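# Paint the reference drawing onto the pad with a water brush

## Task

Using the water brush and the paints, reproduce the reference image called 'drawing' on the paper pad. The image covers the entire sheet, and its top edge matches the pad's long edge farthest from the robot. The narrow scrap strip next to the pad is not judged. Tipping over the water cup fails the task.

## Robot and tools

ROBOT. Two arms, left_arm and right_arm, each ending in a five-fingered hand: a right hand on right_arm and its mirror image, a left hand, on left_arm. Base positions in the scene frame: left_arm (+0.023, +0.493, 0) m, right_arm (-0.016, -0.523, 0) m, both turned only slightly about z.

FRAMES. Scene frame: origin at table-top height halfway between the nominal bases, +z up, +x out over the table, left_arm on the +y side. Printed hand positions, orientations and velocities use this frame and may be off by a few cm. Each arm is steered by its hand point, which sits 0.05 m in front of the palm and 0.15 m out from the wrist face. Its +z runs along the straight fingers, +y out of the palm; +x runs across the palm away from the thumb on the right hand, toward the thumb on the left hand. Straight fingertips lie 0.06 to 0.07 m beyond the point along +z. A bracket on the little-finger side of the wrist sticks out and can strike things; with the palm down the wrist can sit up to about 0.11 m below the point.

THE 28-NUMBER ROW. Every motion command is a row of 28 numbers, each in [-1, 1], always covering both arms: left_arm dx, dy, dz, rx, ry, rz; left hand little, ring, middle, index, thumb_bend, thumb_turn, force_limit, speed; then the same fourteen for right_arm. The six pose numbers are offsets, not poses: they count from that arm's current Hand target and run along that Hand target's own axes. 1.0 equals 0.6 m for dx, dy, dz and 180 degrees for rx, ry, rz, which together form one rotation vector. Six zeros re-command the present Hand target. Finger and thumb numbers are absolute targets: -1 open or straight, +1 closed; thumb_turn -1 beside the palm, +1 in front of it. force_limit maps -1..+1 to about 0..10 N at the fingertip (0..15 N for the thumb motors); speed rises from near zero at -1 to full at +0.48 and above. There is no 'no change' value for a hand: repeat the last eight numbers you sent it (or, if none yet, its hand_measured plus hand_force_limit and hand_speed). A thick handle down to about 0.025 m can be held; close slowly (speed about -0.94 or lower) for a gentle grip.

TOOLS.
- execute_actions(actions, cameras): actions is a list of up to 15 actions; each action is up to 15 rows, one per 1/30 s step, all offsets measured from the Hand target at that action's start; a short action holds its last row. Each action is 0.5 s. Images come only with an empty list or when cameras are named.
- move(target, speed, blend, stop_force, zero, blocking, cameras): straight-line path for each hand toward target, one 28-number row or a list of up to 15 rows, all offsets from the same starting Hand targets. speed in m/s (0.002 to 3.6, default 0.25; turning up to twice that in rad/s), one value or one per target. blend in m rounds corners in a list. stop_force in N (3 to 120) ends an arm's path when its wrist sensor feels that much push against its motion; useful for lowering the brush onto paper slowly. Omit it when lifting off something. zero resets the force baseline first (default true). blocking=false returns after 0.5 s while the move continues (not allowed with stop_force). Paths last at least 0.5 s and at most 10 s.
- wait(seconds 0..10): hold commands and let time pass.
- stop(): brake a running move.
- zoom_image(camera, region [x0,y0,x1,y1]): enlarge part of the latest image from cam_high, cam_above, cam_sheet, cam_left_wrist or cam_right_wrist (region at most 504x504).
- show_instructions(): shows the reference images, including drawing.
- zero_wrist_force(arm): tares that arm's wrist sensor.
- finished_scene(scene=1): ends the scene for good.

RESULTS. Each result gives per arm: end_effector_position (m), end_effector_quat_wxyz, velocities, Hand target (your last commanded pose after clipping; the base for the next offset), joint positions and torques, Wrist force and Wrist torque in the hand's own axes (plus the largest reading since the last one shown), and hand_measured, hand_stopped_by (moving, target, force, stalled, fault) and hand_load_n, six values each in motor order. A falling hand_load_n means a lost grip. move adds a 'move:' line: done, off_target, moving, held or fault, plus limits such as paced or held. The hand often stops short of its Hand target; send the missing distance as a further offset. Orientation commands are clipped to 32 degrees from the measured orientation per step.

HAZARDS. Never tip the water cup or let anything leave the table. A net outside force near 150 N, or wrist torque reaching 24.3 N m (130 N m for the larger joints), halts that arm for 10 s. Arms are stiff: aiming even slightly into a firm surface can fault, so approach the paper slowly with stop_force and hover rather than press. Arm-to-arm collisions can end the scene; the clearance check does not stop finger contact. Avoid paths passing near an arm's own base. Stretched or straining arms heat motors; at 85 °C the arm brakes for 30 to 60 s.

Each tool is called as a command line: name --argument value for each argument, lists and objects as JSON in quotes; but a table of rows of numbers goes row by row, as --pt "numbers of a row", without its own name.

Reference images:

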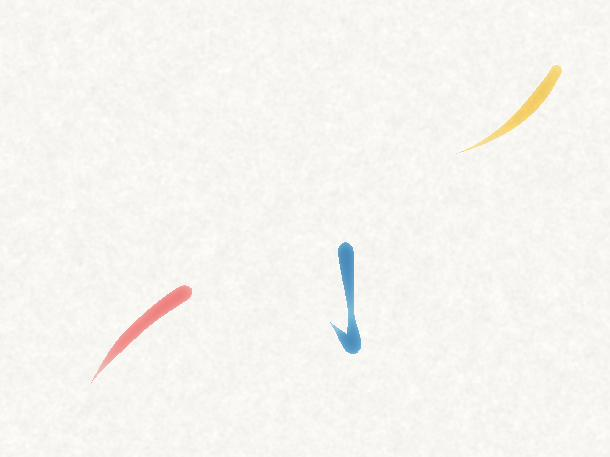

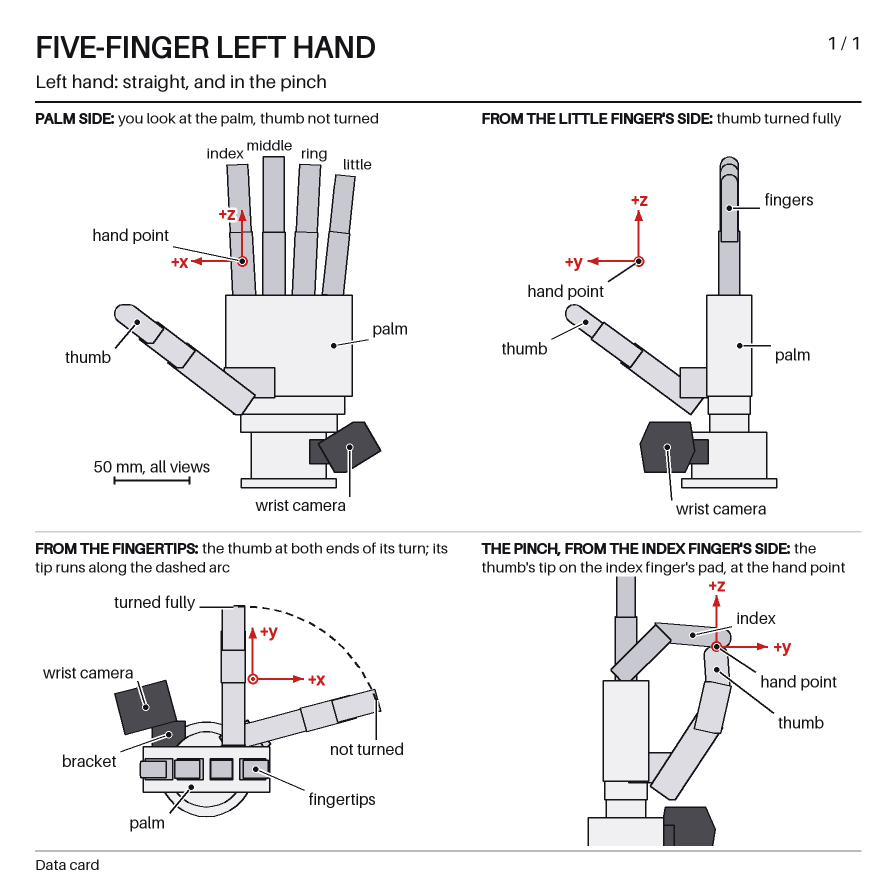

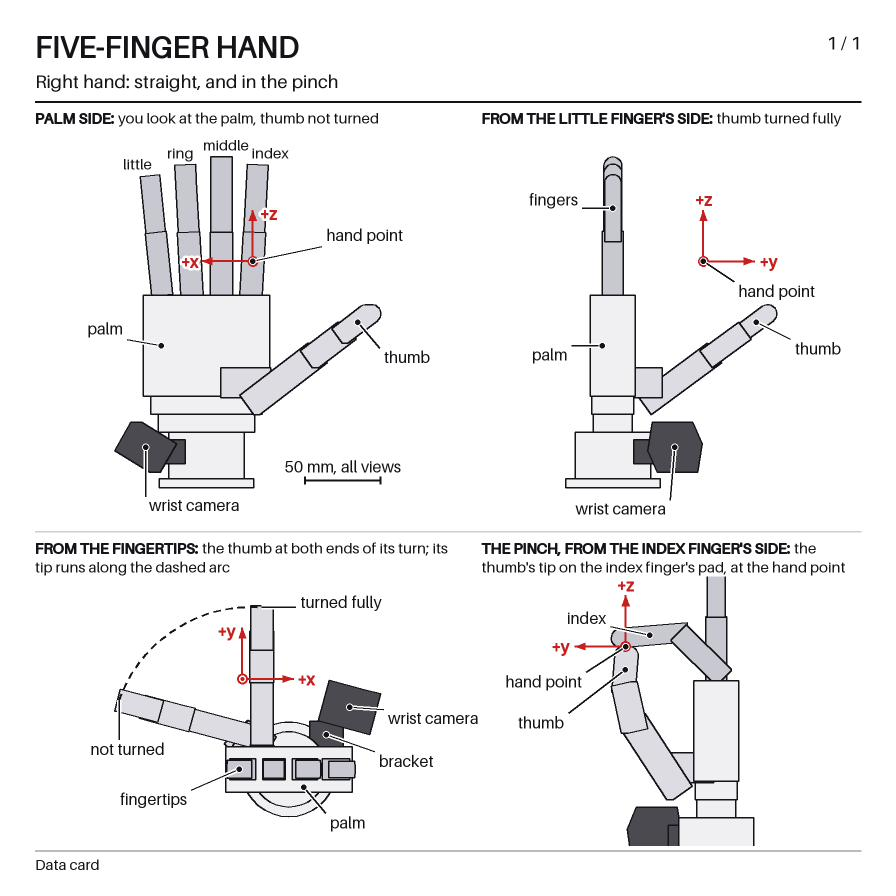

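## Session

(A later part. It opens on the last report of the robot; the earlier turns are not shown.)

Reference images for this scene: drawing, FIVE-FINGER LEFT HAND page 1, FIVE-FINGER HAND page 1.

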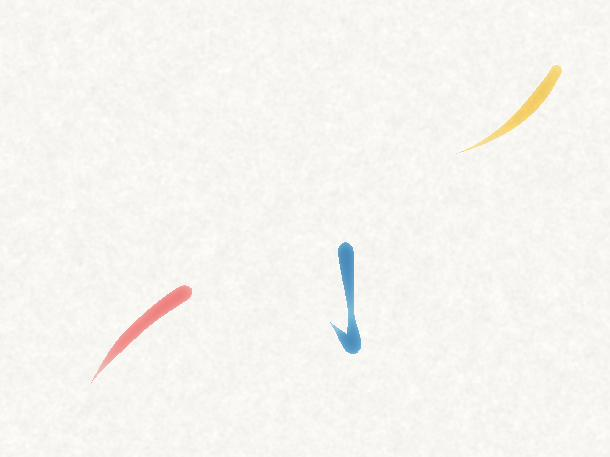

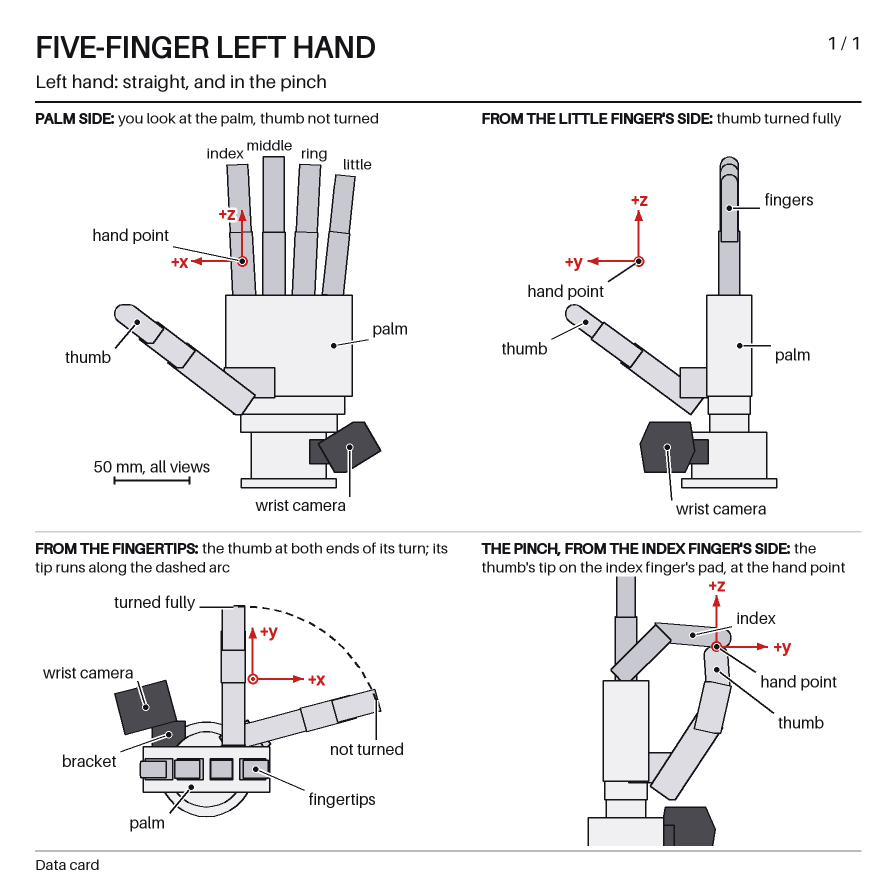

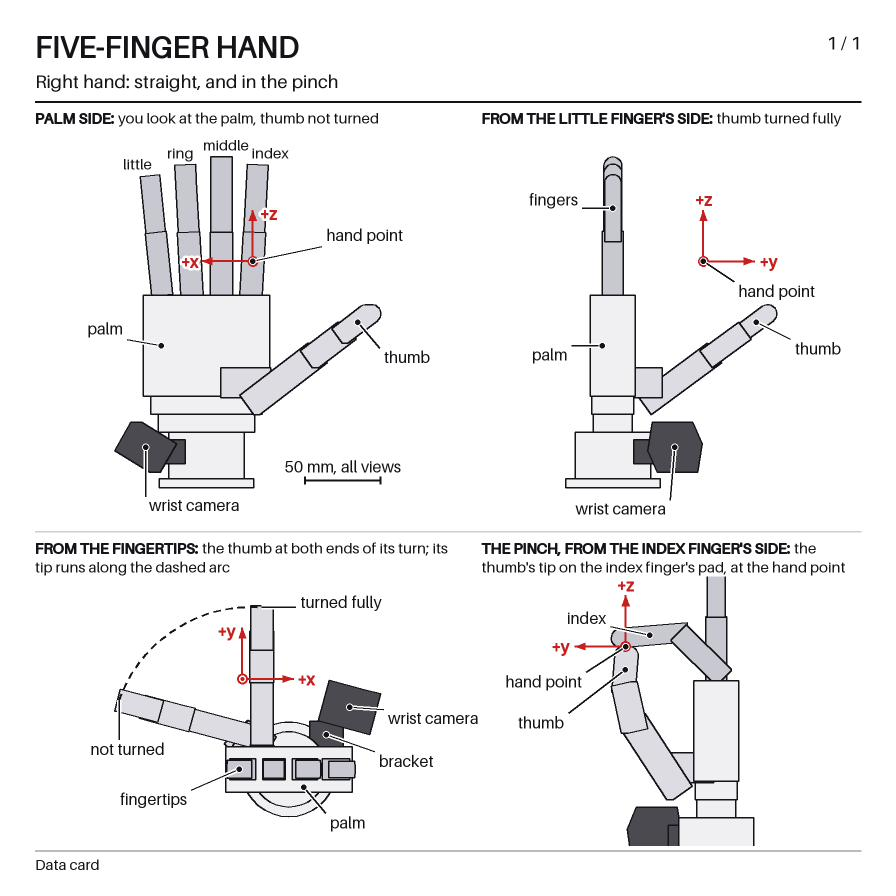

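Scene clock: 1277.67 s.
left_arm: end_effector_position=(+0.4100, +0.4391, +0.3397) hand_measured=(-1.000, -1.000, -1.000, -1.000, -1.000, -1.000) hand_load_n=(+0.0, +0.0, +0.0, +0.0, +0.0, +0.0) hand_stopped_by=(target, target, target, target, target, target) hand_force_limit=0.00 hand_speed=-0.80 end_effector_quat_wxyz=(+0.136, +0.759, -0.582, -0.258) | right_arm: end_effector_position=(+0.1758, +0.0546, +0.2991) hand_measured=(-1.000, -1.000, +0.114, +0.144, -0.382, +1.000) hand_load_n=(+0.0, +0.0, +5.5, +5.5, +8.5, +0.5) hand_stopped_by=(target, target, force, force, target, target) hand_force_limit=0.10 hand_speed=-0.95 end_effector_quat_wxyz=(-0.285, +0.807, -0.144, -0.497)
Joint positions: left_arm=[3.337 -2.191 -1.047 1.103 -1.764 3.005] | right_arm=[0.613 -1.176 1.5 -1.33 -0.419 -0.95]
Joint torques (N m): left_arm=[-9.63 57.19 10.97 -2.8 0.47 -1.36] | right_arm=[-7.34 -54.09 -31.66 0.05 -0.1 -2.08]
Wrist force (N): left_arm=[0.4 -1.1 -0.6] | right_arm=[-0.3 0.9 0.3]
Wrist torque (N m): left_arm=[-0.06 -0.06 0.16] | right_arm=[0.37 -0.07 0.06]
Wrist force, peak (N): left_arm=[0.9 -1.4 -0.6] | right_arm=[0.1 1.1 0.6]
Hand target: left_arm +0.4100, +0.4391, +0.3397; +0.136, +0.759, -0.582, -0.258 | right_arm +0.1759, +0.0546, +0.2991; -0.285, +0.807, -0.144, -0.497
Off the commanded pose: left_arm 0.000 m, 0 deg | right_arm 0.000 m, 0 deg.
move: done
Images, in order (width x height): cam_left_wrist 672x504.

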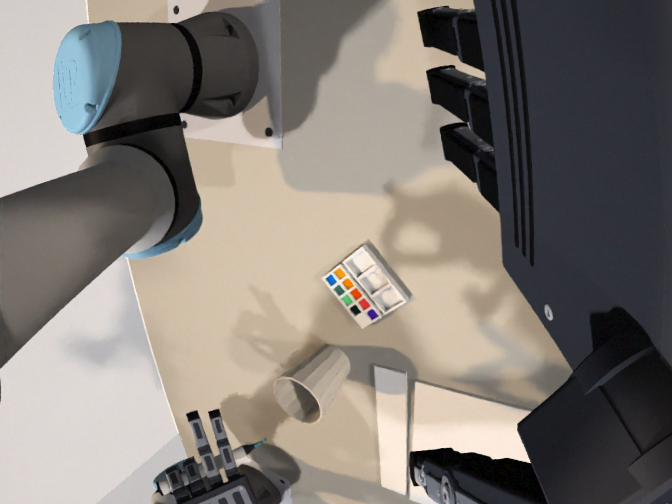

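zoom_image --camera "cam_left_wrist" --region '[235, 425, 285, 465]'

Scaled by 10.080 from the camera's 672x504 image, which has a finer 960x720 frame.

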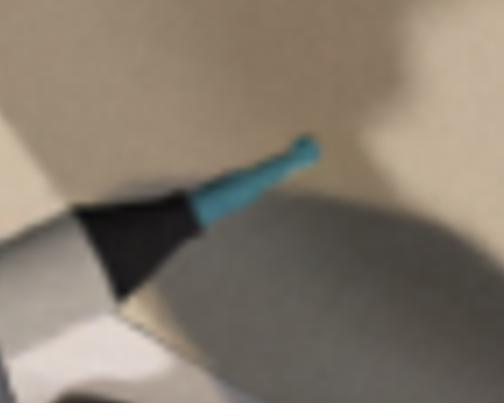

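move --pt "0 0 0 0 0 0 -1 -1 -1 -1 -1 -1 0 -0.8 0.0137 -0.2146 0.1626 0 0 0 -1 -1 0.5 0.5 -0.38 1 0.1 -0.95" --pt "0 0 0 0 0 0 -1 -1 -1 -1 -1 -1 0 -0.8 0.2776 -0.12 0.2652 0 0 0 -1 -1 0.5 0.5 -0.38 1 0.1 -0.95" --cameras '["cam_left_wrist"]' --speed 0.15 --blend '[0.02,0]'

zoom_image --camera "cam_left_wrist" --region '[315, 255, 365, 300]'

Scene clock: 1287.30 s.
left_arm: end_effector_position=(+0.4100, +0.4391, +0.3397) hand_measured=(-1.000, -1.000, -1.000, -1.000, -1.000, -1.000) hand_load_n=(+0.0, +0.0, +0.0, +0.0, +0.0, +0.0) hand_stopped_by=(target, target, target, target, target, target) hand_force_limit=0.00 hand_speed=-0.80 end_effector_quat_wxyz=(+0.136, +0.759, -0.582, -0.258) | right_arm: end_effector_position=(+0.1759, +0.2162, +0.1200) hand_measured=(-1.000, -1.000, +0.114, +0.144, -0.382, +1.000) hand_load_n=(+0.0, +0.0, +6.0, +5.5, +8.5, +1.0) hand_stopped_by=(target, target, force, force, target, target) hand_force_limit=0.10 hand_speed=-0.95 end_effector_quat_wxyz=(-0.285, +0.807, -0.144, -0.497)
Joint positions: left_arm=[3.337 -2.191 -1.047 1.103 -1.764 3.005] | right_arm=[0.789 -0.69 1.286 -2.01 -0.355 -0.51]
Joint torques (N m): left_arm=[-9.73 57.39 11.52 -2.75 0.54 -1.2] | right_arm=[7.44 -43.75 -8.22 -3.65 2.88 1.8]
Wrist force (N): left_arm=[0.4 -1.2 -0.5] | right_arm=[-0.4 0.6 0.4]
Wrist torque (N m): left_arm=[-0.08 -0.05 0.16] | right_arm=[0.33 -0.06 -0.06]
Wrist force, peak (N): left_arm=[0.9 -1.6 -0.7] | right_arm=[-0.2 1.7 0.0]
Hand target: left_arm +0.4100, +0.4391, +0.3397; +0.136, +0.759, -0.582, -0.258 | right_arm +0.1759, +0.2162, +0.1199; -0.285, +0.807, -0.144, -0.497
Off the commanded pose: left_arm 0.000 m, 0 deg | right_arm 0.000 m, 0 deg.
move: done
Images, in order (width x height): cam_left_wrist 672x504.

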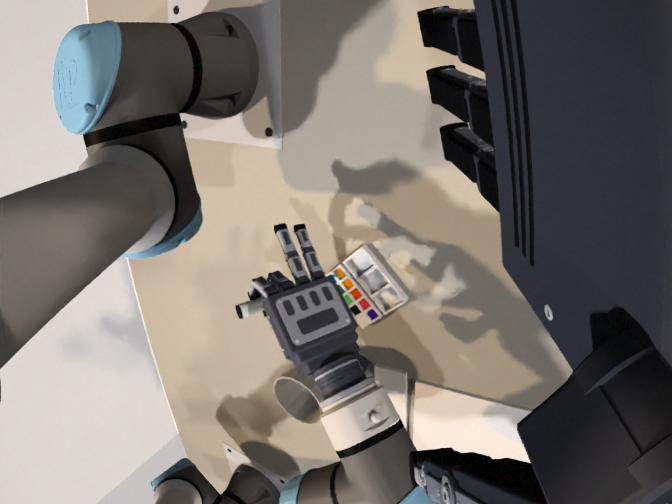

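Scaled by 10.080 from the camera's 672x504 image, which has a finer 960x720 frame.

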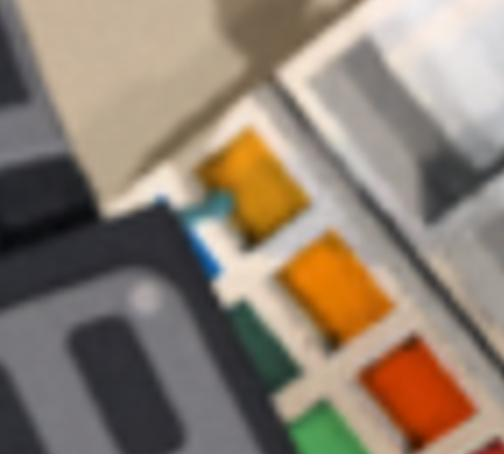

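move --target '[0,0,0,0,0,0,-1,-1,-1,-1,-1,-1,0,-0.8,0.0156,0.0155,0.0064,0,0,0,-1,-1,0.5,0.5,-0.38,1,0.1,-0.95]' --cameras '["cam_left_wrist"]' --speed 0.02 --stop_force 3

zoom_image --camera "cam_left_wrist" --region '[315, 255, 365, 300]'

Scene clock: 1297.80 s.
left_arm: end_effector_position=(+0.4100, +0.4391, +0.3397) hand_measured=(-1.000, -1.000, -1.000, -1.000, -1.000, -1.000) hand_load_n=(+0.0, +0.0, +0.0, +0.0, +0.0, +0.0) hand_stopped_by=(target, target, target, target, target, target) hand_force_limit=0.00 hand_speed=-0.80 end_effector_quat_wxyz=(+0.136, +0.759, -0.582, -0.258) | right_arm: end_effector_position=(+0.1726, +0.2116, +0.1074) hand_measured=(-1.000, -1.000, +0.114, +0.144, -0.382, +1.000) hand_load_n=(+0.0, +0.0, +5.0, +6.0, +8.5, +1.0) hand_stopped_by=(target, target, force, force, target, target) hand_force_limit=0.10 hand_speed=-0.95 end_effector_quat_wxyz=(-0.285, +0.807, -0.144, -0.497)
Joint positions: left_arm=[3.337 -2.191 -1.047 1.103 -1.764 3.005] | right_arm=[0.788 -0.684 1.312 -2.04 -0.356 -0.513]
Joint torques (N m): left_arm=[-9.09 57.39 11.65 -2.57 0.34 -1.18] | right_arm=[-9.43 -42.67 -7.47 -3.61 0.19 1.69]
Wrist force (N): left_arm=[0.6 -1.3 -0.5] | right_arm=[-0.5 0.6 0.0]
Wrist torque (N m): left_arm=[-0.10 -0.09 0.18] | right_arm=[0.33 -0.04 0.06]
Wrist force, peak (N): left_arm=[0.7 -1.5 -0.4] | right_arm=[-1.6 0.6 0.4]
Hand target: left_arm +0.4100, +0.4391, +0.3397; +0.136, +0.759, -0.582, -0.258 | right_arm +0.1726, +0.2116, +0.1074; -0.285, +0.807, -0.144, -0.497
Off the commanded pose: left_arm 0.000 m, 0 deg | right_arm 0.000 m, 0 deg.
move: done
Images, in order (width x height): cam_left_wrist 672x504.

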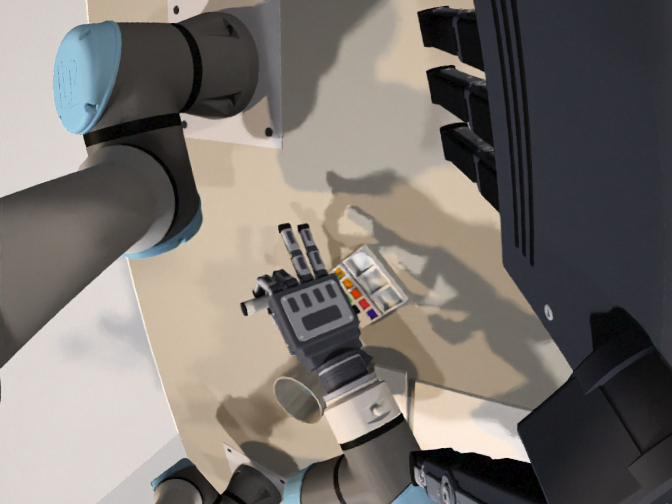

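Scaled by 10.080 from the camera's 672x504 image, which has a finer 960x720 frame.

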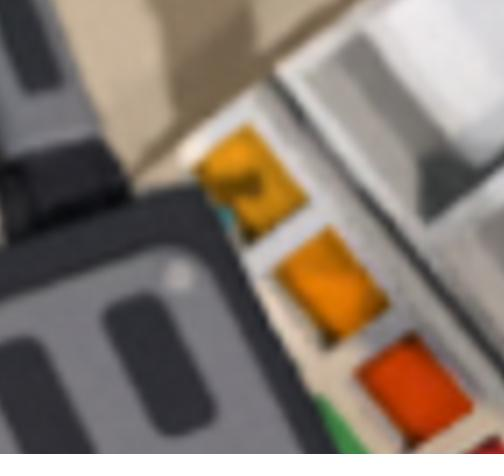

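move --target '[0,0,0,0,0,0,-1,-1,-1,-1,-1,-1,0,-0.8,-0.1032,-0.037,-0.0401,0,0,0,-1,-1,0.5,0.5,-0.38,1,0.1,-0.95]' --cameras '["cam_left_wrist"]' --speed 0.1

zoom_image --camera "cam_left_wrist" --region '[285, 255, 365, 320]'

Scene clock: 1305.43 s.
left_arm: end_effector_position=(+0.4100, +0.4391, +0.3397) hand_measured=(-1.000, -1.000, -1.000, -1.000, -1.000, -1.000) hand_load_n=(+0.0, +0.0, +0.0, +0.0, -0.5, +0.0) hand_stopped_by=(target, target, target, target, target, target) hand_force_limit=0.00 hand_speed=-0.80 end_effector_quat_wxyz=(+0.136, +0.759, -0.582, -0.258) | right_arm: end_effector_position=(+0.1726, +0.2117, +0.1774) hand_measured=(-1.000, -1.000, +0.114, +0.144, -0.382, +1.000) hand_load_n=(+0.0, +0.0, +6.0, +5.0, +8.5, +0.5) hand_stopped_by=(target, target, force, force, target, target) hand_force_limit=0.10 hand_speed=-0.95 end_effector_quat_wxyz=(-0.285, +0.807, -0.144, -0.497)
Joint positions: left_arm=[3.337 -2.191 -1.047 1.103 -1.764 3.005] | right_arm=[0.788 -0.776 1.28 -1.916 -0.356 -0.512]
Joint torques (N m): left_arm=[-9.54 57.03 10.76 -2.69 0.49 -1.15] | right_arm=[2.74 -68.31 -30.72 -0.35 0.59 -1.97]
Wrist force (N): left_arm=[0.4 -1.2 -0.8] | right_arm=[-0.3 0.7 0.4]
Wrist torque (N m): left_arm=[-0.07 -0.07 0.16] | right_arm=[0.33 -0.09 0.06]
Wrist force, peak (N): left_arm=[0.6 -1.6 -0.7] | right_arm=[0.3 1.2 0.4]
Hand target: left_arm +0.4100, +0.4391, +0.3397; +0.136, +0.759, -0.582, -0.258 | right_arm +0.1727, +0.2117, +0.1774; -0.285, +0.807, -0.144, -0.497
Off the commanded pose: left_arm 0.000 m, 0 deg | right_arm 0.000 m, 0 deg.
move: done
Images, in order (width x height): cam_left_wrist 672x504.

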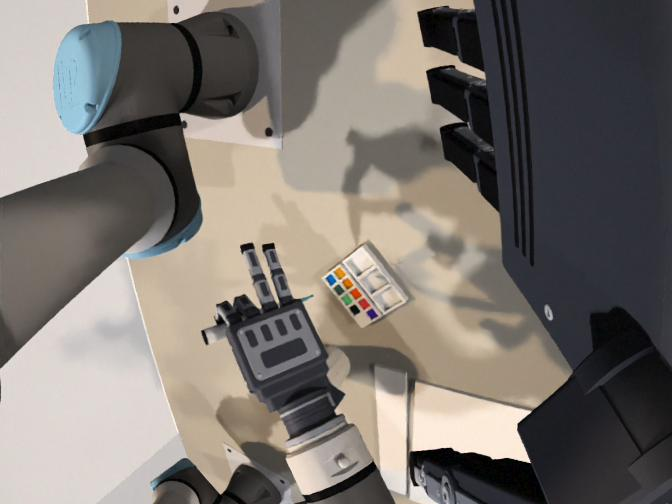

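Scaled by 6.300 from the camera's 672x504 image, which has a finer 960x720 frame.

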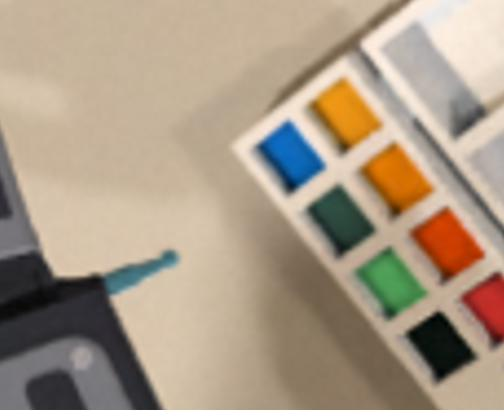

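move --target '[0,0,0,0,0,0,-1,-1,-1,-1,-1,-1,0,-0.8,0.0978,0.0382,0.0380,0,0,0,-1,-1,0.5,0.5,-0.38,1,0.1,-0.95]' --cameras '["cam_left_wrist"]' --speed 0.08

zoom_image --camera "cam_left_wrist" --region '[315, 255, 365, 300]'

move --target '[0,0,0,0,0,0,-1,-1,-1,-1,-1,-1,0,-0.8,0.0089,0.0032,0.0034,0,0,0,-1,-1,0.5,0.5,-0.38,1,0.1,-0.95]' --cameras '["cam_left_wrist"]' --speed 0.02 --stop_force 3

zoom_image --camera "cam_left_wrist" --region '[315, 255, 365, 300]'

Scene clock: 1328.60 s.
left_arm: end_effector_position=(+0.4100, +0.4391, +0.3397) hand_measured=(-1.000, -1.000, -1.000, -1.000, -1.000, -1.000) hand_load_n=(+0.0, +0.0, +0.0, +0.0, +0.0, +0.0) hand_stopped_by=(target, target, target, target, target, target) hand_force_limit=0.00 hand_speed=-0.80 end_effector_quat_wxyz=(+0.136, +0.759, -0.582, -0.258) | right_arm: end_effector_position=(+0.1717, +0.2101, +0.1105) hand_measured=(-1.000, -1.000, +0.114, +0.144, -0.382, +1.000) hand_load_n=(+0.0, +0.0, +5.5, +5.5, +8.5, +0.5) hand_stopped_by=(target, target, force, force, target, target) hand_force_limit=0.10 hand_speed=-0.95 end_effector_quat_wxyz=(-0.285, +0.807, -0.144, -0.497)
Joint positions: left_arm=[3.337 -2.191 -1.047 1.103 -1.764 3.005] | right_arm=[0.788 -0.693 1.318 -2.037 -0.356 -0.514]
Joint torques (N m): left_arm=[-9.02 56.77 11.46 -2.61 0.34 -1.08] | right_arm=[-5.47 -41.81 -7.55 -3.78 1.98 2.03]
Wrist force (N): left_arm=[0.6 -1.2 -0.7] | right_arm=[-0.5 0.8 0.3]
Wrist torque (N m): left_arm=[-0.08 -0.08 0.17] | right_arm=[0.35 -0.06 -0.05]
Wrist force, peak (N): left_arm=[0.7 -1.5 -0.7] | right_arm=[-1.2 0.2 0.0]
Hand target: left_arm +0.4100, +0.4391, +0.3397; +0.136, +0.759, -0.582, -0.258 | right_arm +0.1717, +0.2101, +0.1104; -0.285, +0.807, -0.144, -0.497
Off the commanded pose: left_arm 0.000 m, 0 deg | right_arm 0.000 m, 0 deg.
move: done
Images, in order (width x height): cam_left_wrist 672x504.

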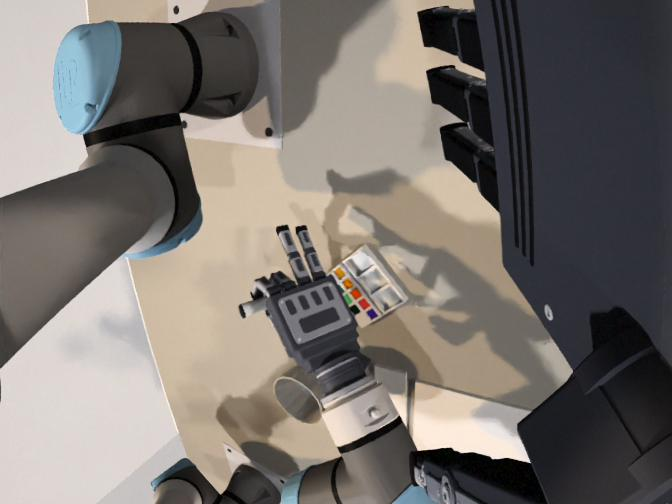

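Scaled by 10.080 from the camera's 672x504 image, which has a finer 960x720 frame.

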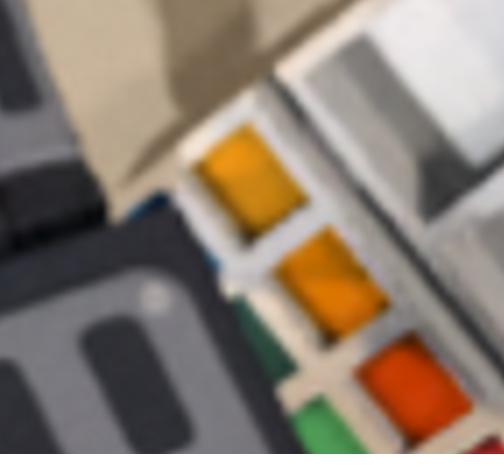

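Scene clock: 1330.23 s.
left_arm: end_effector_position=(+0.4100, +0.4391, +0.3397) hand_measured=(-1.000, -1.000, -1.000, -1.000, -1.000, -1.000) hand_load_n=(+0.0, +0.0, +0.0, +0.0, +0.0, +0.0) hand_stopped_by=(target, target, target, target, target, target) hand_force_limit=0.00 hand_speed=-0.80 end_effector_quat_wxyz=(+0.136, +0.759, -0.582, -0.258) | right_arm: end_effector_position=(+0.1717, +0.2101, +0.1052) hand_measured=(-1.000, -1.000, +0.114, +0.144, -0.382, +1.000) hand_load_n=(+0.0, +0.0, +4.5, +6.5, +8.5, +2.0) hand_stopped_by=(target, target, force, force, target, target) hand_force_limit=0.10 hand_speed=-0.95 end_effector_quat_wxyz=(-0.285, +0.807, -0.144, -0.497)
Joint positions: left_arm=[3.337 -2.191 -1.047 1.103 -1.764 3.005] | right_arm=[0.788 -0.685 1.32 -2.046 -0.356 -0.514]
Joint torques (N m): left_arm=[-9.06 57.44 11.71 -2.79 0.42 -1.2] | right_arm=[-7.43 -68.49 -27.4 -0.41 1.23 1.83]
Wrist force (N): left_arm=[0.4 -1.2 -0.6] | right_arm=[-2.3 0.4 -0.2]
Wrist torque (N m): left_arm=[-0.08 -0.06 0.16] | right_arm=[0.31 -0.01 -0.06]
Wrist force, peak (N): left_arm=[0.5 -1.5 -0.5] | right_arm=[-3.9 0.3 0.0]
Hand target: left_arm +0.4100, +0.4391, +0.3397; +0.136, +0.759, -0.582, -0.258 | right_arm +0.1717, +0.2101, +0.1052; -0.285, +0.807, -0.144, -0.497 (not the last commanded pose)
Off the commanded pose: left_arm 0.000 m, 0 deg | right_arm 0.001 m, 0 deg.
move: contact (right_arm)
Images, in order (width x height): cam_left_wrist 672x504.

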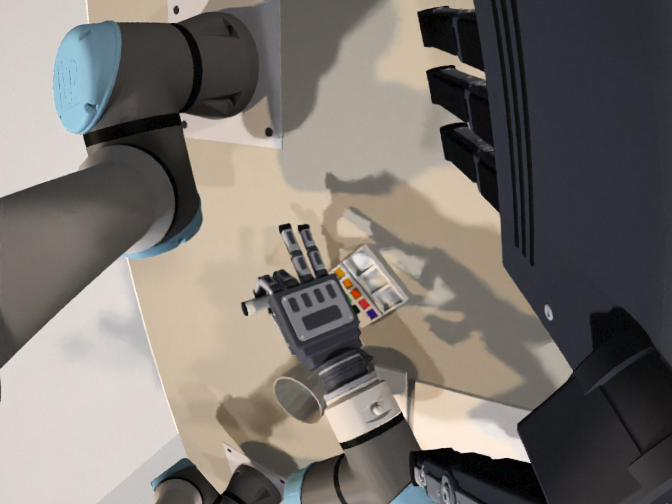

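Scaled by 10.080 from the camera's 672x504 image, which has a finer 960x720 frame.

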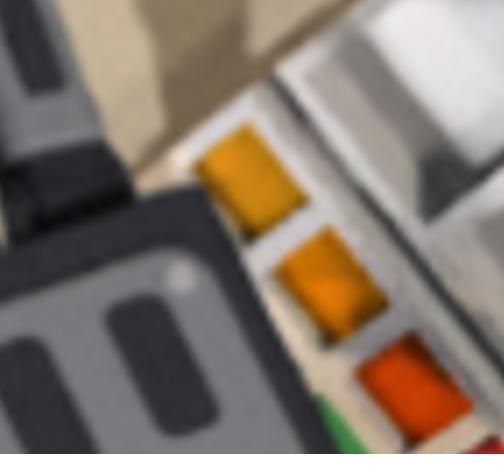

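move --target '[0,0,0,0,0,0,-1,-1,-1,-1,-1,-1,0,-0.8,-0.0142,-0.0148,-0.0078,0,0,0,-1,-1,0.5,0.5,-0.38,1,0.1,-0.95]' --cameras '["cam_left_wrist"]' --speed 0.05

zoom_image --camera "cam_left_wrist" --region '[315, 255, 365, 300]'

Scene clock: 1353.13 s.
left_arm: end_effector_position=(+0.4100, +0.4391, +0.3397) hand_measured=(-1.000, -1.000, -1.000, -1.000, -1.000, -1.000) hand_load_n=(+0.0, +0.0, +0.5, +0.0, +0.0, +0.0) hand_stopped_by=(target, target, target, target, target, target) hand_force_limit=0.00 hand_speed=-0.80 end_effector_quat_wxyz=(+0.136, +0.759, -0.582, -0.258) | right_arm: end_effector_position=(+0.1757, +0.2139, +0.1171) hand_measured=(-1.000, -1.000, +0.114, +0.144, -0.382, +1.000) hand_load_n=(+0.0, +0.0, +5.5, +5.5, +8.5, +0.5) hand_stopped_by=(target, target, force, force, target, target) hand_force_limit=0.10 hand_speed=-0.95 end_effector_quat_wxyz=(-0.285, +0.807, -0.144, -0.497)
Joint positions: left_arm=[3.337 -2.191 -1.047 1.103 -1.764 3.005] | right_arm=[0.787 -0.691 1.295 -2.013 -0.356 -0.515]
Joint torques (N m): left_arm=[-9 56.7 12.32 -2.61 0.35 -1.18] | right_arm=[-9.2 -68.58 -30.01 -0.52 0.06 -1.79]
Wrist force (N): left_arm=[0.9 -1.1 -0.7] | right_arm=[-0.4 0.7 0.4]
Wrist torque (N m): left_arm=[-0.06 -0.14 0.18] | right_arm=[0.33 -0.07 0.05]
Wrist force, peak (N): left_arm=[0.9 -1.6 -0.4] | right_arm=[-2.4 0.4 -0.3]
Hand target: left_arm +0.4100, +0.4391, +0.3397; +0.136, +0.759, -0.582, -0.258 | right_arm +0.1757, +0.2139, +0.1171; -0.285, +0.807, -0.144, -0.497
Off the commanded pose: left_arm 0.000 m, 0 deg | right_arm 0.000 m, 0 deg.
move: done
Images, in order (width x height): cam_left_wrist 672x504.

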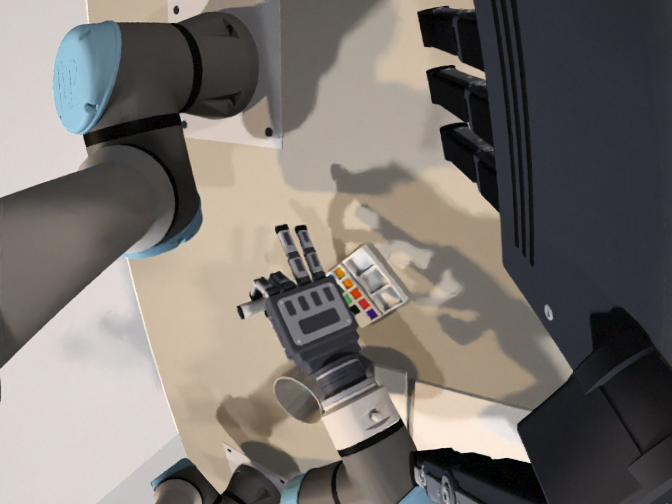

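Scaled by 10.080 from the camera's 672x504 image, which has a finer 960x720 frame.

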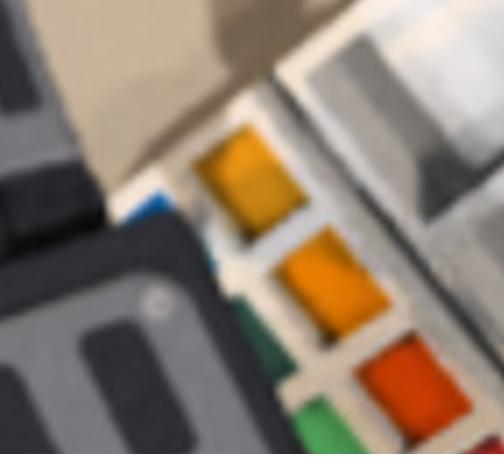

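move --target '[0,0,0,0,0,0,-1,-1,-1,-1,-1,-1,0,-0.8,-0.0884,-0.0317,-0.0344,0,0,0,-1,-1,0.5,0.5,-0.38,1,0.1,-0.95]' --cameras '["cam_left_wrist","cam_right_wrist"]' --speed 0.1

zoom_image --camera "cam_left_wrist" --region '[285, 255, 365, 320]'

Scene clock: 1359.20 s.
left_arm: end_effector_position=(+0.4100, +0.4391, +0.3397) hand_measured=(-1.000, -1.000, -1.000, -1.000, -1.000, -1.000) hand_load_n=(+0.0, +0.0, +0.0, +0.0, +0.0, +0.0) hand_stopped_by=(target, target, target, target, target, target) hand_force_limit=0.00 hand_speed=-0.80 end_effector_quat_wxyz=(+0.136, +0.759, -0.582, -0.258) | right_arm: end_effector_position=(+0.1757, +0.2139, +0.1771) hand_measured=(-1.000, -1.000, +0.114, +0.144, -0.382, +1.000) hand_load_n=(+0.0, +0.0, +5.5, +5.5, +8.5, +0.5) hand_stopped_by=(target, target, force, force, target, target) hand_force_limit=0.10 hand_speed=-0.95 end_effector_quat_wxyz=(-0.285, +0.807, -0.144, -0.497)
Joint positions: left_arm=[3.337 -2.191 -1.047 1.103 -1.764 3.005] | right_arm=[0.787 -0.768 1.265 -1.907 -0.356 -0.515]
Joint torques (N m): left_arm=[-8.61 57.04 11.26 -2.7 0.23 -1.09] | right_arm=[1.82 -68.19 -31.83 -0.34 0.58 -1.71]
Wrist force (N): left_arm=[0.4 -1.2 -0.5] | right_arm=[-0.4 0.8 0.3]
Wrist torque (N m): left_arm=[-0.09 -0.05 0.15] | right_arm=[0.36 -0.06 0.05]
Wrist force, peak (N): left_arm=[0.6 -1.5 -0.8] | right_arm=[-0.4 1.0 0.5]
Hand target: left_arm +0.4100, +0.4391, +0.3397; +0.136, +0.759, -0.582, -0.258 | right_arm +0.1757, +0.2139, +0.1771; -0.285, +0.807, -0.144, -0.497
Off the commanded pose: left_arm 0.000 m, 0 deg | right_arm 0.000 m, 0 deg.
move: done
Images, in order (width x height): cam_left_wrist 672x504, cam_right_wrist 672x504.

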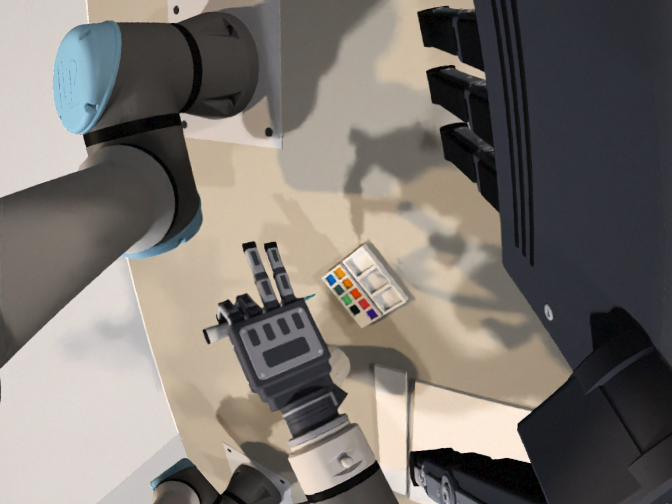

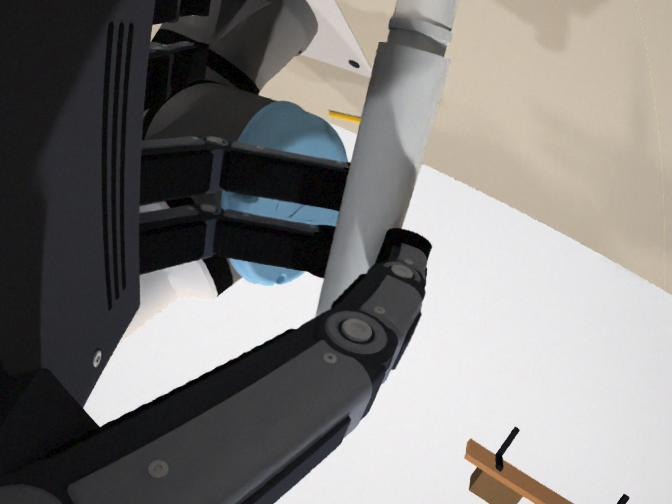

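Scaled by 6.300 from the camera's 672x504 image, which has a finer 960x720 frame.

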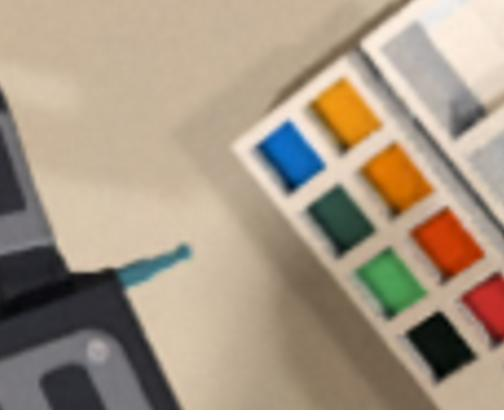

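zoom_image --camera "cam_left_wrist" --region '[295, 280, 335, 315]'

Scaled by 12.600 from the camera's 672x504 image, which has a finer 960x720 frame.

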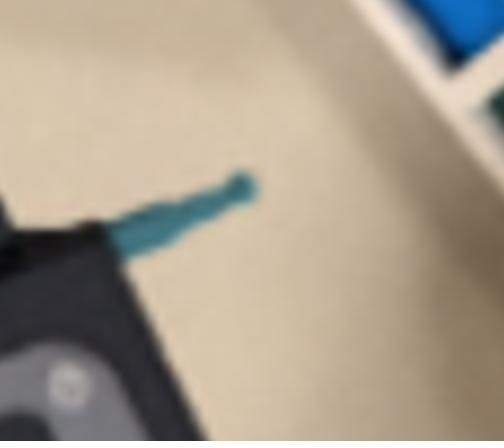

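move --target '[0,0,0,0,0,0,-1,-1,-1,-1,-1,-1,0,-0.8,0.0825,0.0296,0.0321,0,0,0,-1,-1,0.5,0.5,-0.38,1,0.1,-0.95]' --cameras '["cam_left_wrist"]' --speed 0.08

zoom_image --camera "cam_left_wrist" --region '[315, 255, 365, 300]'

move --target '[0,0,0,0,0,0,-1,-1,-1,-1,-1,-1,0,-0.8,0.0044,0.0016,0.0017,0,0,0,-1,-1,0.5,0.5,-0.38,1,0.1,-0.95]' --cameras '["cam_left_wrist"]' --speed 0.02

zoom_image --camera "cam_left_wrist" --region '[315, 255, 365, 300]'

move --target '[0,0,0,0,0,0,-1,-1,-1,-1,-1,-1,0,-0.8,0.0044,0.0016,0.0017,0,0,0,-1,-1,0.5,0.5,-0.38,1,0.1,-0.95]' --cameras '["cam_left_wrist"]' --speed 0.02

zoom_image --camera "cam_left_wrist" --region '[315, 255, 365, 300]'

Scene clock: 1376.63 s.
left_arm: end_effector_position=(+0.4100, +0.4391, +0.3397) hand_measured=(-1.000, -1.000, -1.000, -1.000, -1.000, -1.000) hand_load_n=(+0.0, +0.0, +0.0, +0.0, +0.0, +0.0) hand_stopped_by=(target, target, target, target, target, target) hand_force_limit=0.00 hand_speed=-0.80 end_effector_quat_wxyz=(+0.136, +0.759, -0.582, -0.258) | right_arm: end_effector_position=(+0.1757, +0.2139, +0.1212) hand_measured=(-1.000, -1.000, +0.114, +0.144, -0.382, +1.000) hand_load_n=(+0.0, +0.0, +5.5, +5.5, +8.5, +0.5) hand_stopped_by=(target, target, force, force, target, target) hand_force_limit=0.10 hand_speed=-0.95 end_effector_quat_wxyz=(-0.285, +0.807, -0.144, -0.497)
Joint positions: left_arm=[3.337 -2.191 -1.047 1.103 -1.764 3.005] | right_arm=[0.787 -0.697 1.293 -2.006 -0.356 -0.515]
Joint torques (N m): left_arm=[-8.2 57.06 12.21 -2.77 0.37 -1.2] | right_arm=[-0.05 -43.39 -7.84 -3.78 2.2 1.8]
Wrist force (N): left_arm=[0.5 -1.4 -0.5] | right_arm=[-0.4 0.7 0.3]
Wrist torque (N m): left_arm=[-0.12 -0.06 0.17] | right_arm=[0.35 -0.06 -0.05]
Wrist force, peak (N): left_arm=[1.0 -1.4 -0.7] | right_arm=[-1.2 0.3 0.0]
Hand target: left_arm +0.4100, +0.4391, +0.3397; +0.136, +0.759, -0.582, -0.258 | right_arm +0.1757, +0.2139, +0.1211; -0.285, +0.807, -0.144, -0.497
Off the commanded pose: left_arm 0.000 m, 0 deg | right_arm 0.000 m, 0 deg.
move: done
Images, in order (width x height): cam_left_wrist 672x504.

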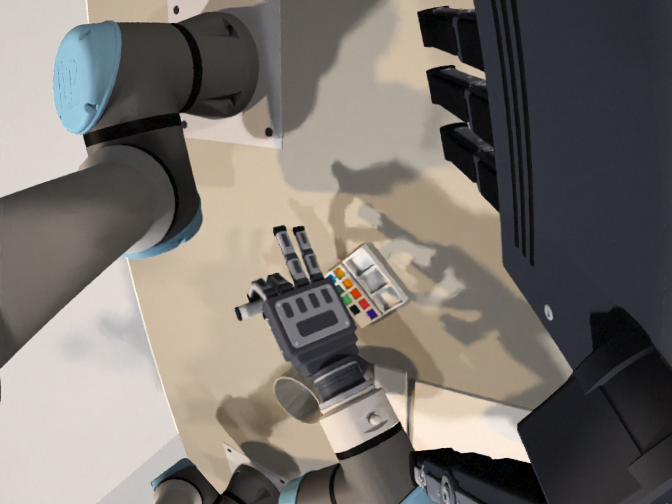

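Scaled by 10.080 from the camera's 672x504 image, which has a finer 960x720 frame.

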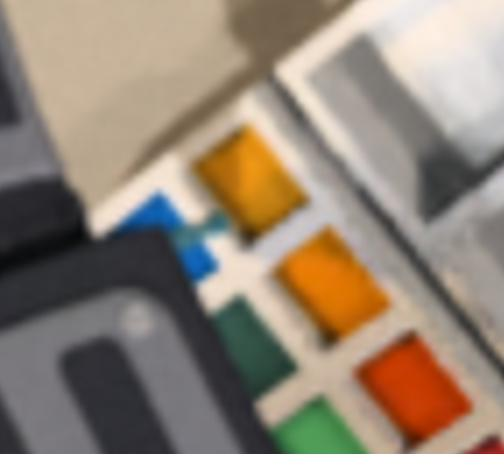

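Scene clock: 1377.33 s.
left_arm: end_effector_position=(+0.4100, +0.4391, +0.3397) hand_measured=(-1.000, -1.000, -1.000, -1.000, -1.000, -1.000) hand_load_n=(+0.0, +0.0, +0.0, +0.0, +0.0, +0.0) hand_stopped_by=(target, target, target, target, target, target) hand_force_limit=0.00 hand_speed=-0.80 end_effector_quat_wxyz=(+0.136, +0.759, -0.582, -0.258) | right_arm: end_effector_position=(+0.1757, +0.2139, +0.1182) hand_measured=(-1.000, -1.000, +0.114, +0.144, -0.382, +1.000) hand_load_n=(+0.0, +0.0, +5.5, +5.5, +8.5, +0.5) hand_stopped_by=(target, target, force, force, target, target) hand_force_limit=0.10 hand_speed=-0.95 end_effector_quat_wxyz=(-0.285, +0.807, -0.144, -0.497)
Joint positions: left_arm=[3.337 -2.191 -1.047 1.103 -1.764 3.005] | right_arm=[0.787 -0.693 1.294 -2.011 -0.356 -0.515]
Joint torques (N m): left_arm=[-8.97 57.18 12.24 -2.56 0.15 -1.15] | right_arm=[6.22 -44.16 -7.22 -3.73 2.42 1.23]
Wrist force (N): left_arm=[0.6 -1.2 -0.6] | right_arm=[-0.2 0.8 0.3]
Wrist torque (N m): left_arm=[-0.08 -0.09 0.17] | right_arm=[0.37 -0.08 -0.04]
Wrist force, peak (N): left_arm=[0.7 -1.4 -0.9] | right_arm=[-0.2 0.9 0.5]
Hand target: left_arm +0.4100, +0.4391, +0.3397; +0.136, +0.759, -0.582, -0.258 | right_arm +0.1757, +0.2139, +0.1181; -0.285, +0.807, -0.144, -0.497
Off the commanded pose: left_arm 0.000 m, 0 deg | right_arm 0.000 m, 0 deg.
move: done
Images, in order (width x height): cam_left_wrist 672x504.

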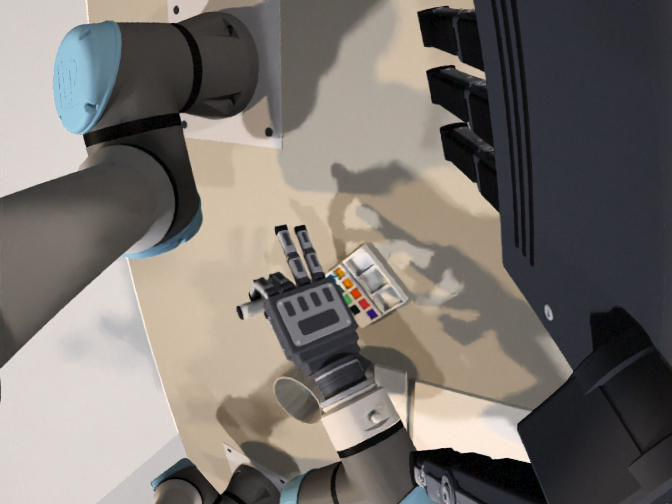

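Scaled by 10.080 from the camera's 672x504 image, which has a finer 960x720 frame.

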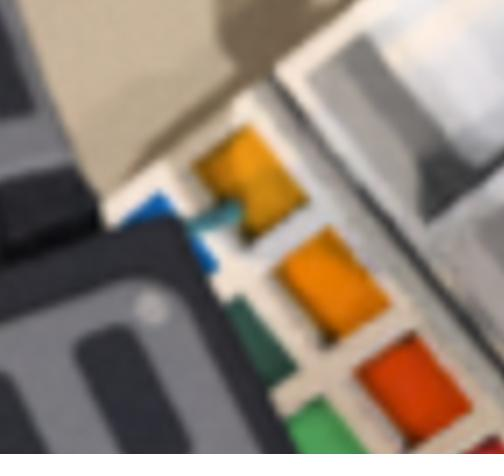

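Scene clock: 1378.03 s.
left_arm: end_effector_position=(+0.4100, +0.4391, +0.3397) hand_measured=(-1.000, -1.000, -1.000, -1.000, -1.000, -1.000) hand_load_n=(+0.0, +0.0, +0.0, +0.0, +0.0, +0.0) hand_stopped_by=(target, target, target, target, target, target) hand_force_limit=0.00 hand_speed=-0.80 end_effector_quat_wxyz=(+0.136, +0.759, -0.582, -0.258) | right_arm: end_effector_position=(+0.1757, +0.2139, +0.1152) hand_measured=(-1.000, -1.000, +0.114, +0.144, -0.382, +1.000) hand_load_n=(+0.5, +0.0, +5.5, +5.5, +8.5, +0.5) hand_stopped_by=(target, target, force, force, target, target) hand_force_limit=0.10 hand_speed=-0.95 end_effector_quat_wxyz=(-0.285, +0.807, -0.144, -0.497)
Joint positions: left_arm=[3.337 -2.191 -1.047 1.103 -1.764 3.005] | right_arm=[0.787 -0.689 1.295 -2.016 -0.356 -0.515]
Joint torques (N m): left_arm=[-8.55 56.78 11.6 -2.64 0.1 -1.23] | right_arm=[5.48 -43.65 -8.77 -3.53 2.27 -1.14]
Wrist force (N): left_arm=[0.5 -1.0 -0.3] | right_arm=[-0.4 0.7 0.3]
Wrist torque (N m): left_arm=[-0.06 -0.06 0.16] | right_arm=[0.35 -0.06 -0.06]
Wrist force, peak (N): left_arm=[0.6 -1.3 -0.8] | right_arm=[-0.4 0.8 0.5]
Hand target: left_arm +0.4100, +0.4391, +0.3397; +0.136, +0.759, -0.582, -0.258 | right_arm +0.1757, +0.2139, +0.1152; -0.285, +0.807, -0.144, -0.497
Off the commanded pose: left_arm 0.000 m, 0 deg | right_arm 0.000 m, 0 deg.
move: done
Images, in order (width x height): cam_left_wrist 672x504.

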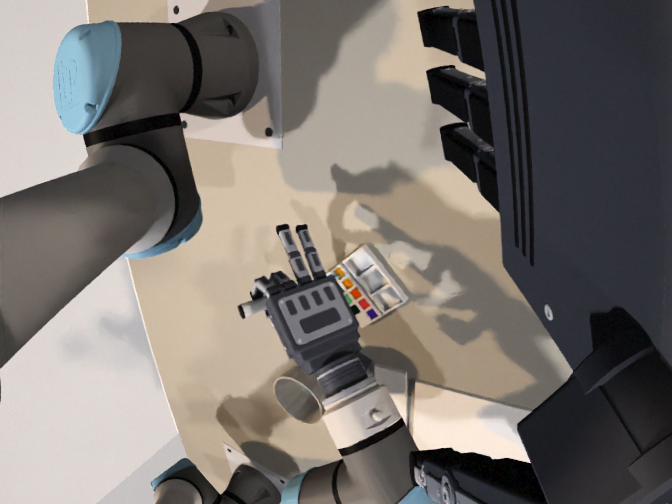

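Scaled by 10.080 from the camera's 672x504 image, which has a finer 960x720 frame.

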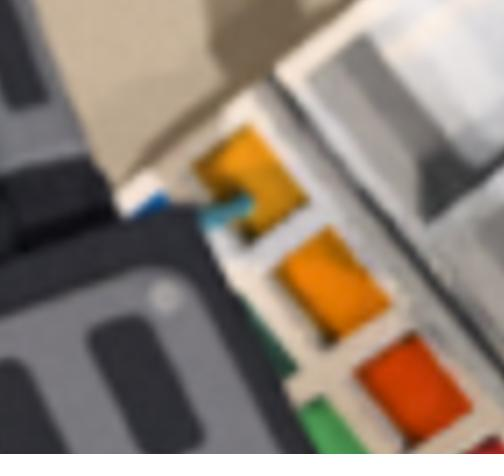

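move --target '[0,0,0,0,0,0,-1,-1,-1,-1,-1,-1,0,-0.8,0.0080,0.0046,0.0054,0,0,0,-1,-1,0.5,0.5,-0.38,1,0.1,-0.95]' --cameras '["cam_left_wrist"]' --speed 0.01

zoom_image --camera "cam_left_wrist" --region '[315, 255, 365, 300]'

Scene clock: 1382.87 s.
left_arm: end_effector_position=(+0.4100, +0.4391, +0.3397) hand_measured=(-1.000, -1.000, -1.000, -1.000, -1.000, -1.000) hand_load_n=(+0.0, +0.0, +0.0, +0.0, +0.0, +0.0) hand_stopped_by=(target, target, target, target, target, target) hand_force_limit=0.00 hand_speed=-0.80 end_effector_quat_wxyz=(+0.136, +0.759, -0.582, -0.258) | right_arm: end_effector_position=(+0.1742, +0.2139, +0.1090) hand_measured=(-1.000, -1.000, +0.114, +0.144, -0.382, +1.000) hand_load_n=(+0.0, +0.0, +5.5, +5.5, +8.5, +0.5) hand_stopped_by=(target, target, force, force, target, target) hand_force_limit=0.10 hand_speed=-0.95 end_effector_quat_wxyz=(-0.285, +0.807, -0.144, -0.497)
Joint positions: left_arm=[3.337 -2.191 -1.047 1.103 -1.764 3.005] | right_arm=[0.789 -0.681 1.301 -2.033 -0.355 -0.511]
Joint torques (N m): left_arm=[-7.22 57.33 11.27 -2.67 0.03 -1.05] | right_arm=[8.22 -43.81 -7.95 -3.95 2.93 2]
Wrist force (N): left_arm=[0.7 -1.1 -0.6] | right_arm=[-0.5 0.7 0.5]
Wrist torque (N m): left_arm=[-0.06 -0.10 0.17] | right_arm=[0.34 -0.07 -0.05]
Wrist force, peak (N): left_arm=[0.5 -1.6 -0.7] | right_arm=[-0.6 1.0 0.4]
Hand target: left_arm +0.4100, +0.4391, +0.3397; +0.136, +0.759, -0.582, -0.258 | right_arm +0.1741, +0.2139, +0.1089; -0.285, +0.807, -0.144, -0.497
Off the commanded pose: left_arm 0.000 m, 0 deg | right_arm 0.000 m, 0 deg.
move: done
Images, in order (width x height): cam_left_wrist 672x504.

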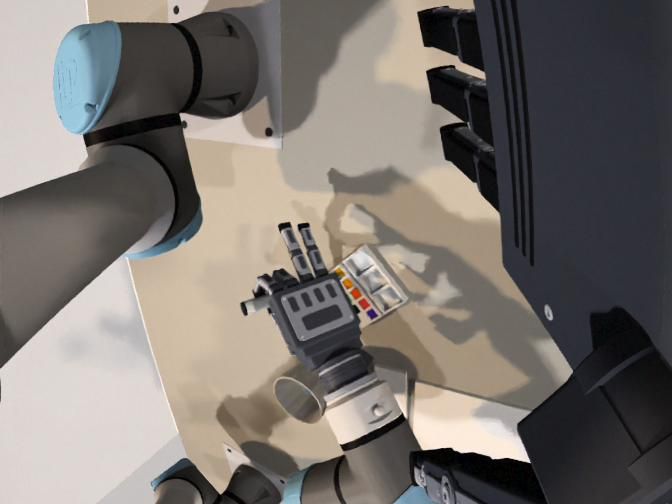

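Scaled by 10.080 from the camera's 672x504 image, which has a finer 960x720 frame.

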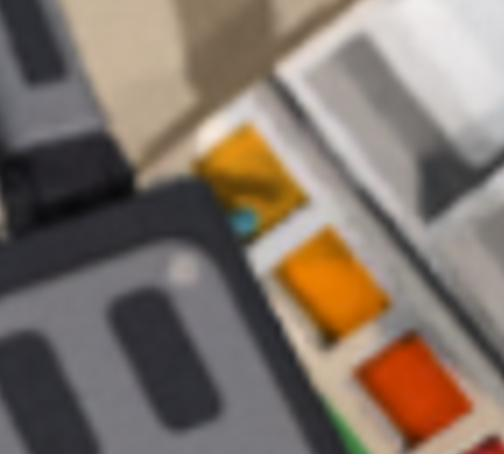

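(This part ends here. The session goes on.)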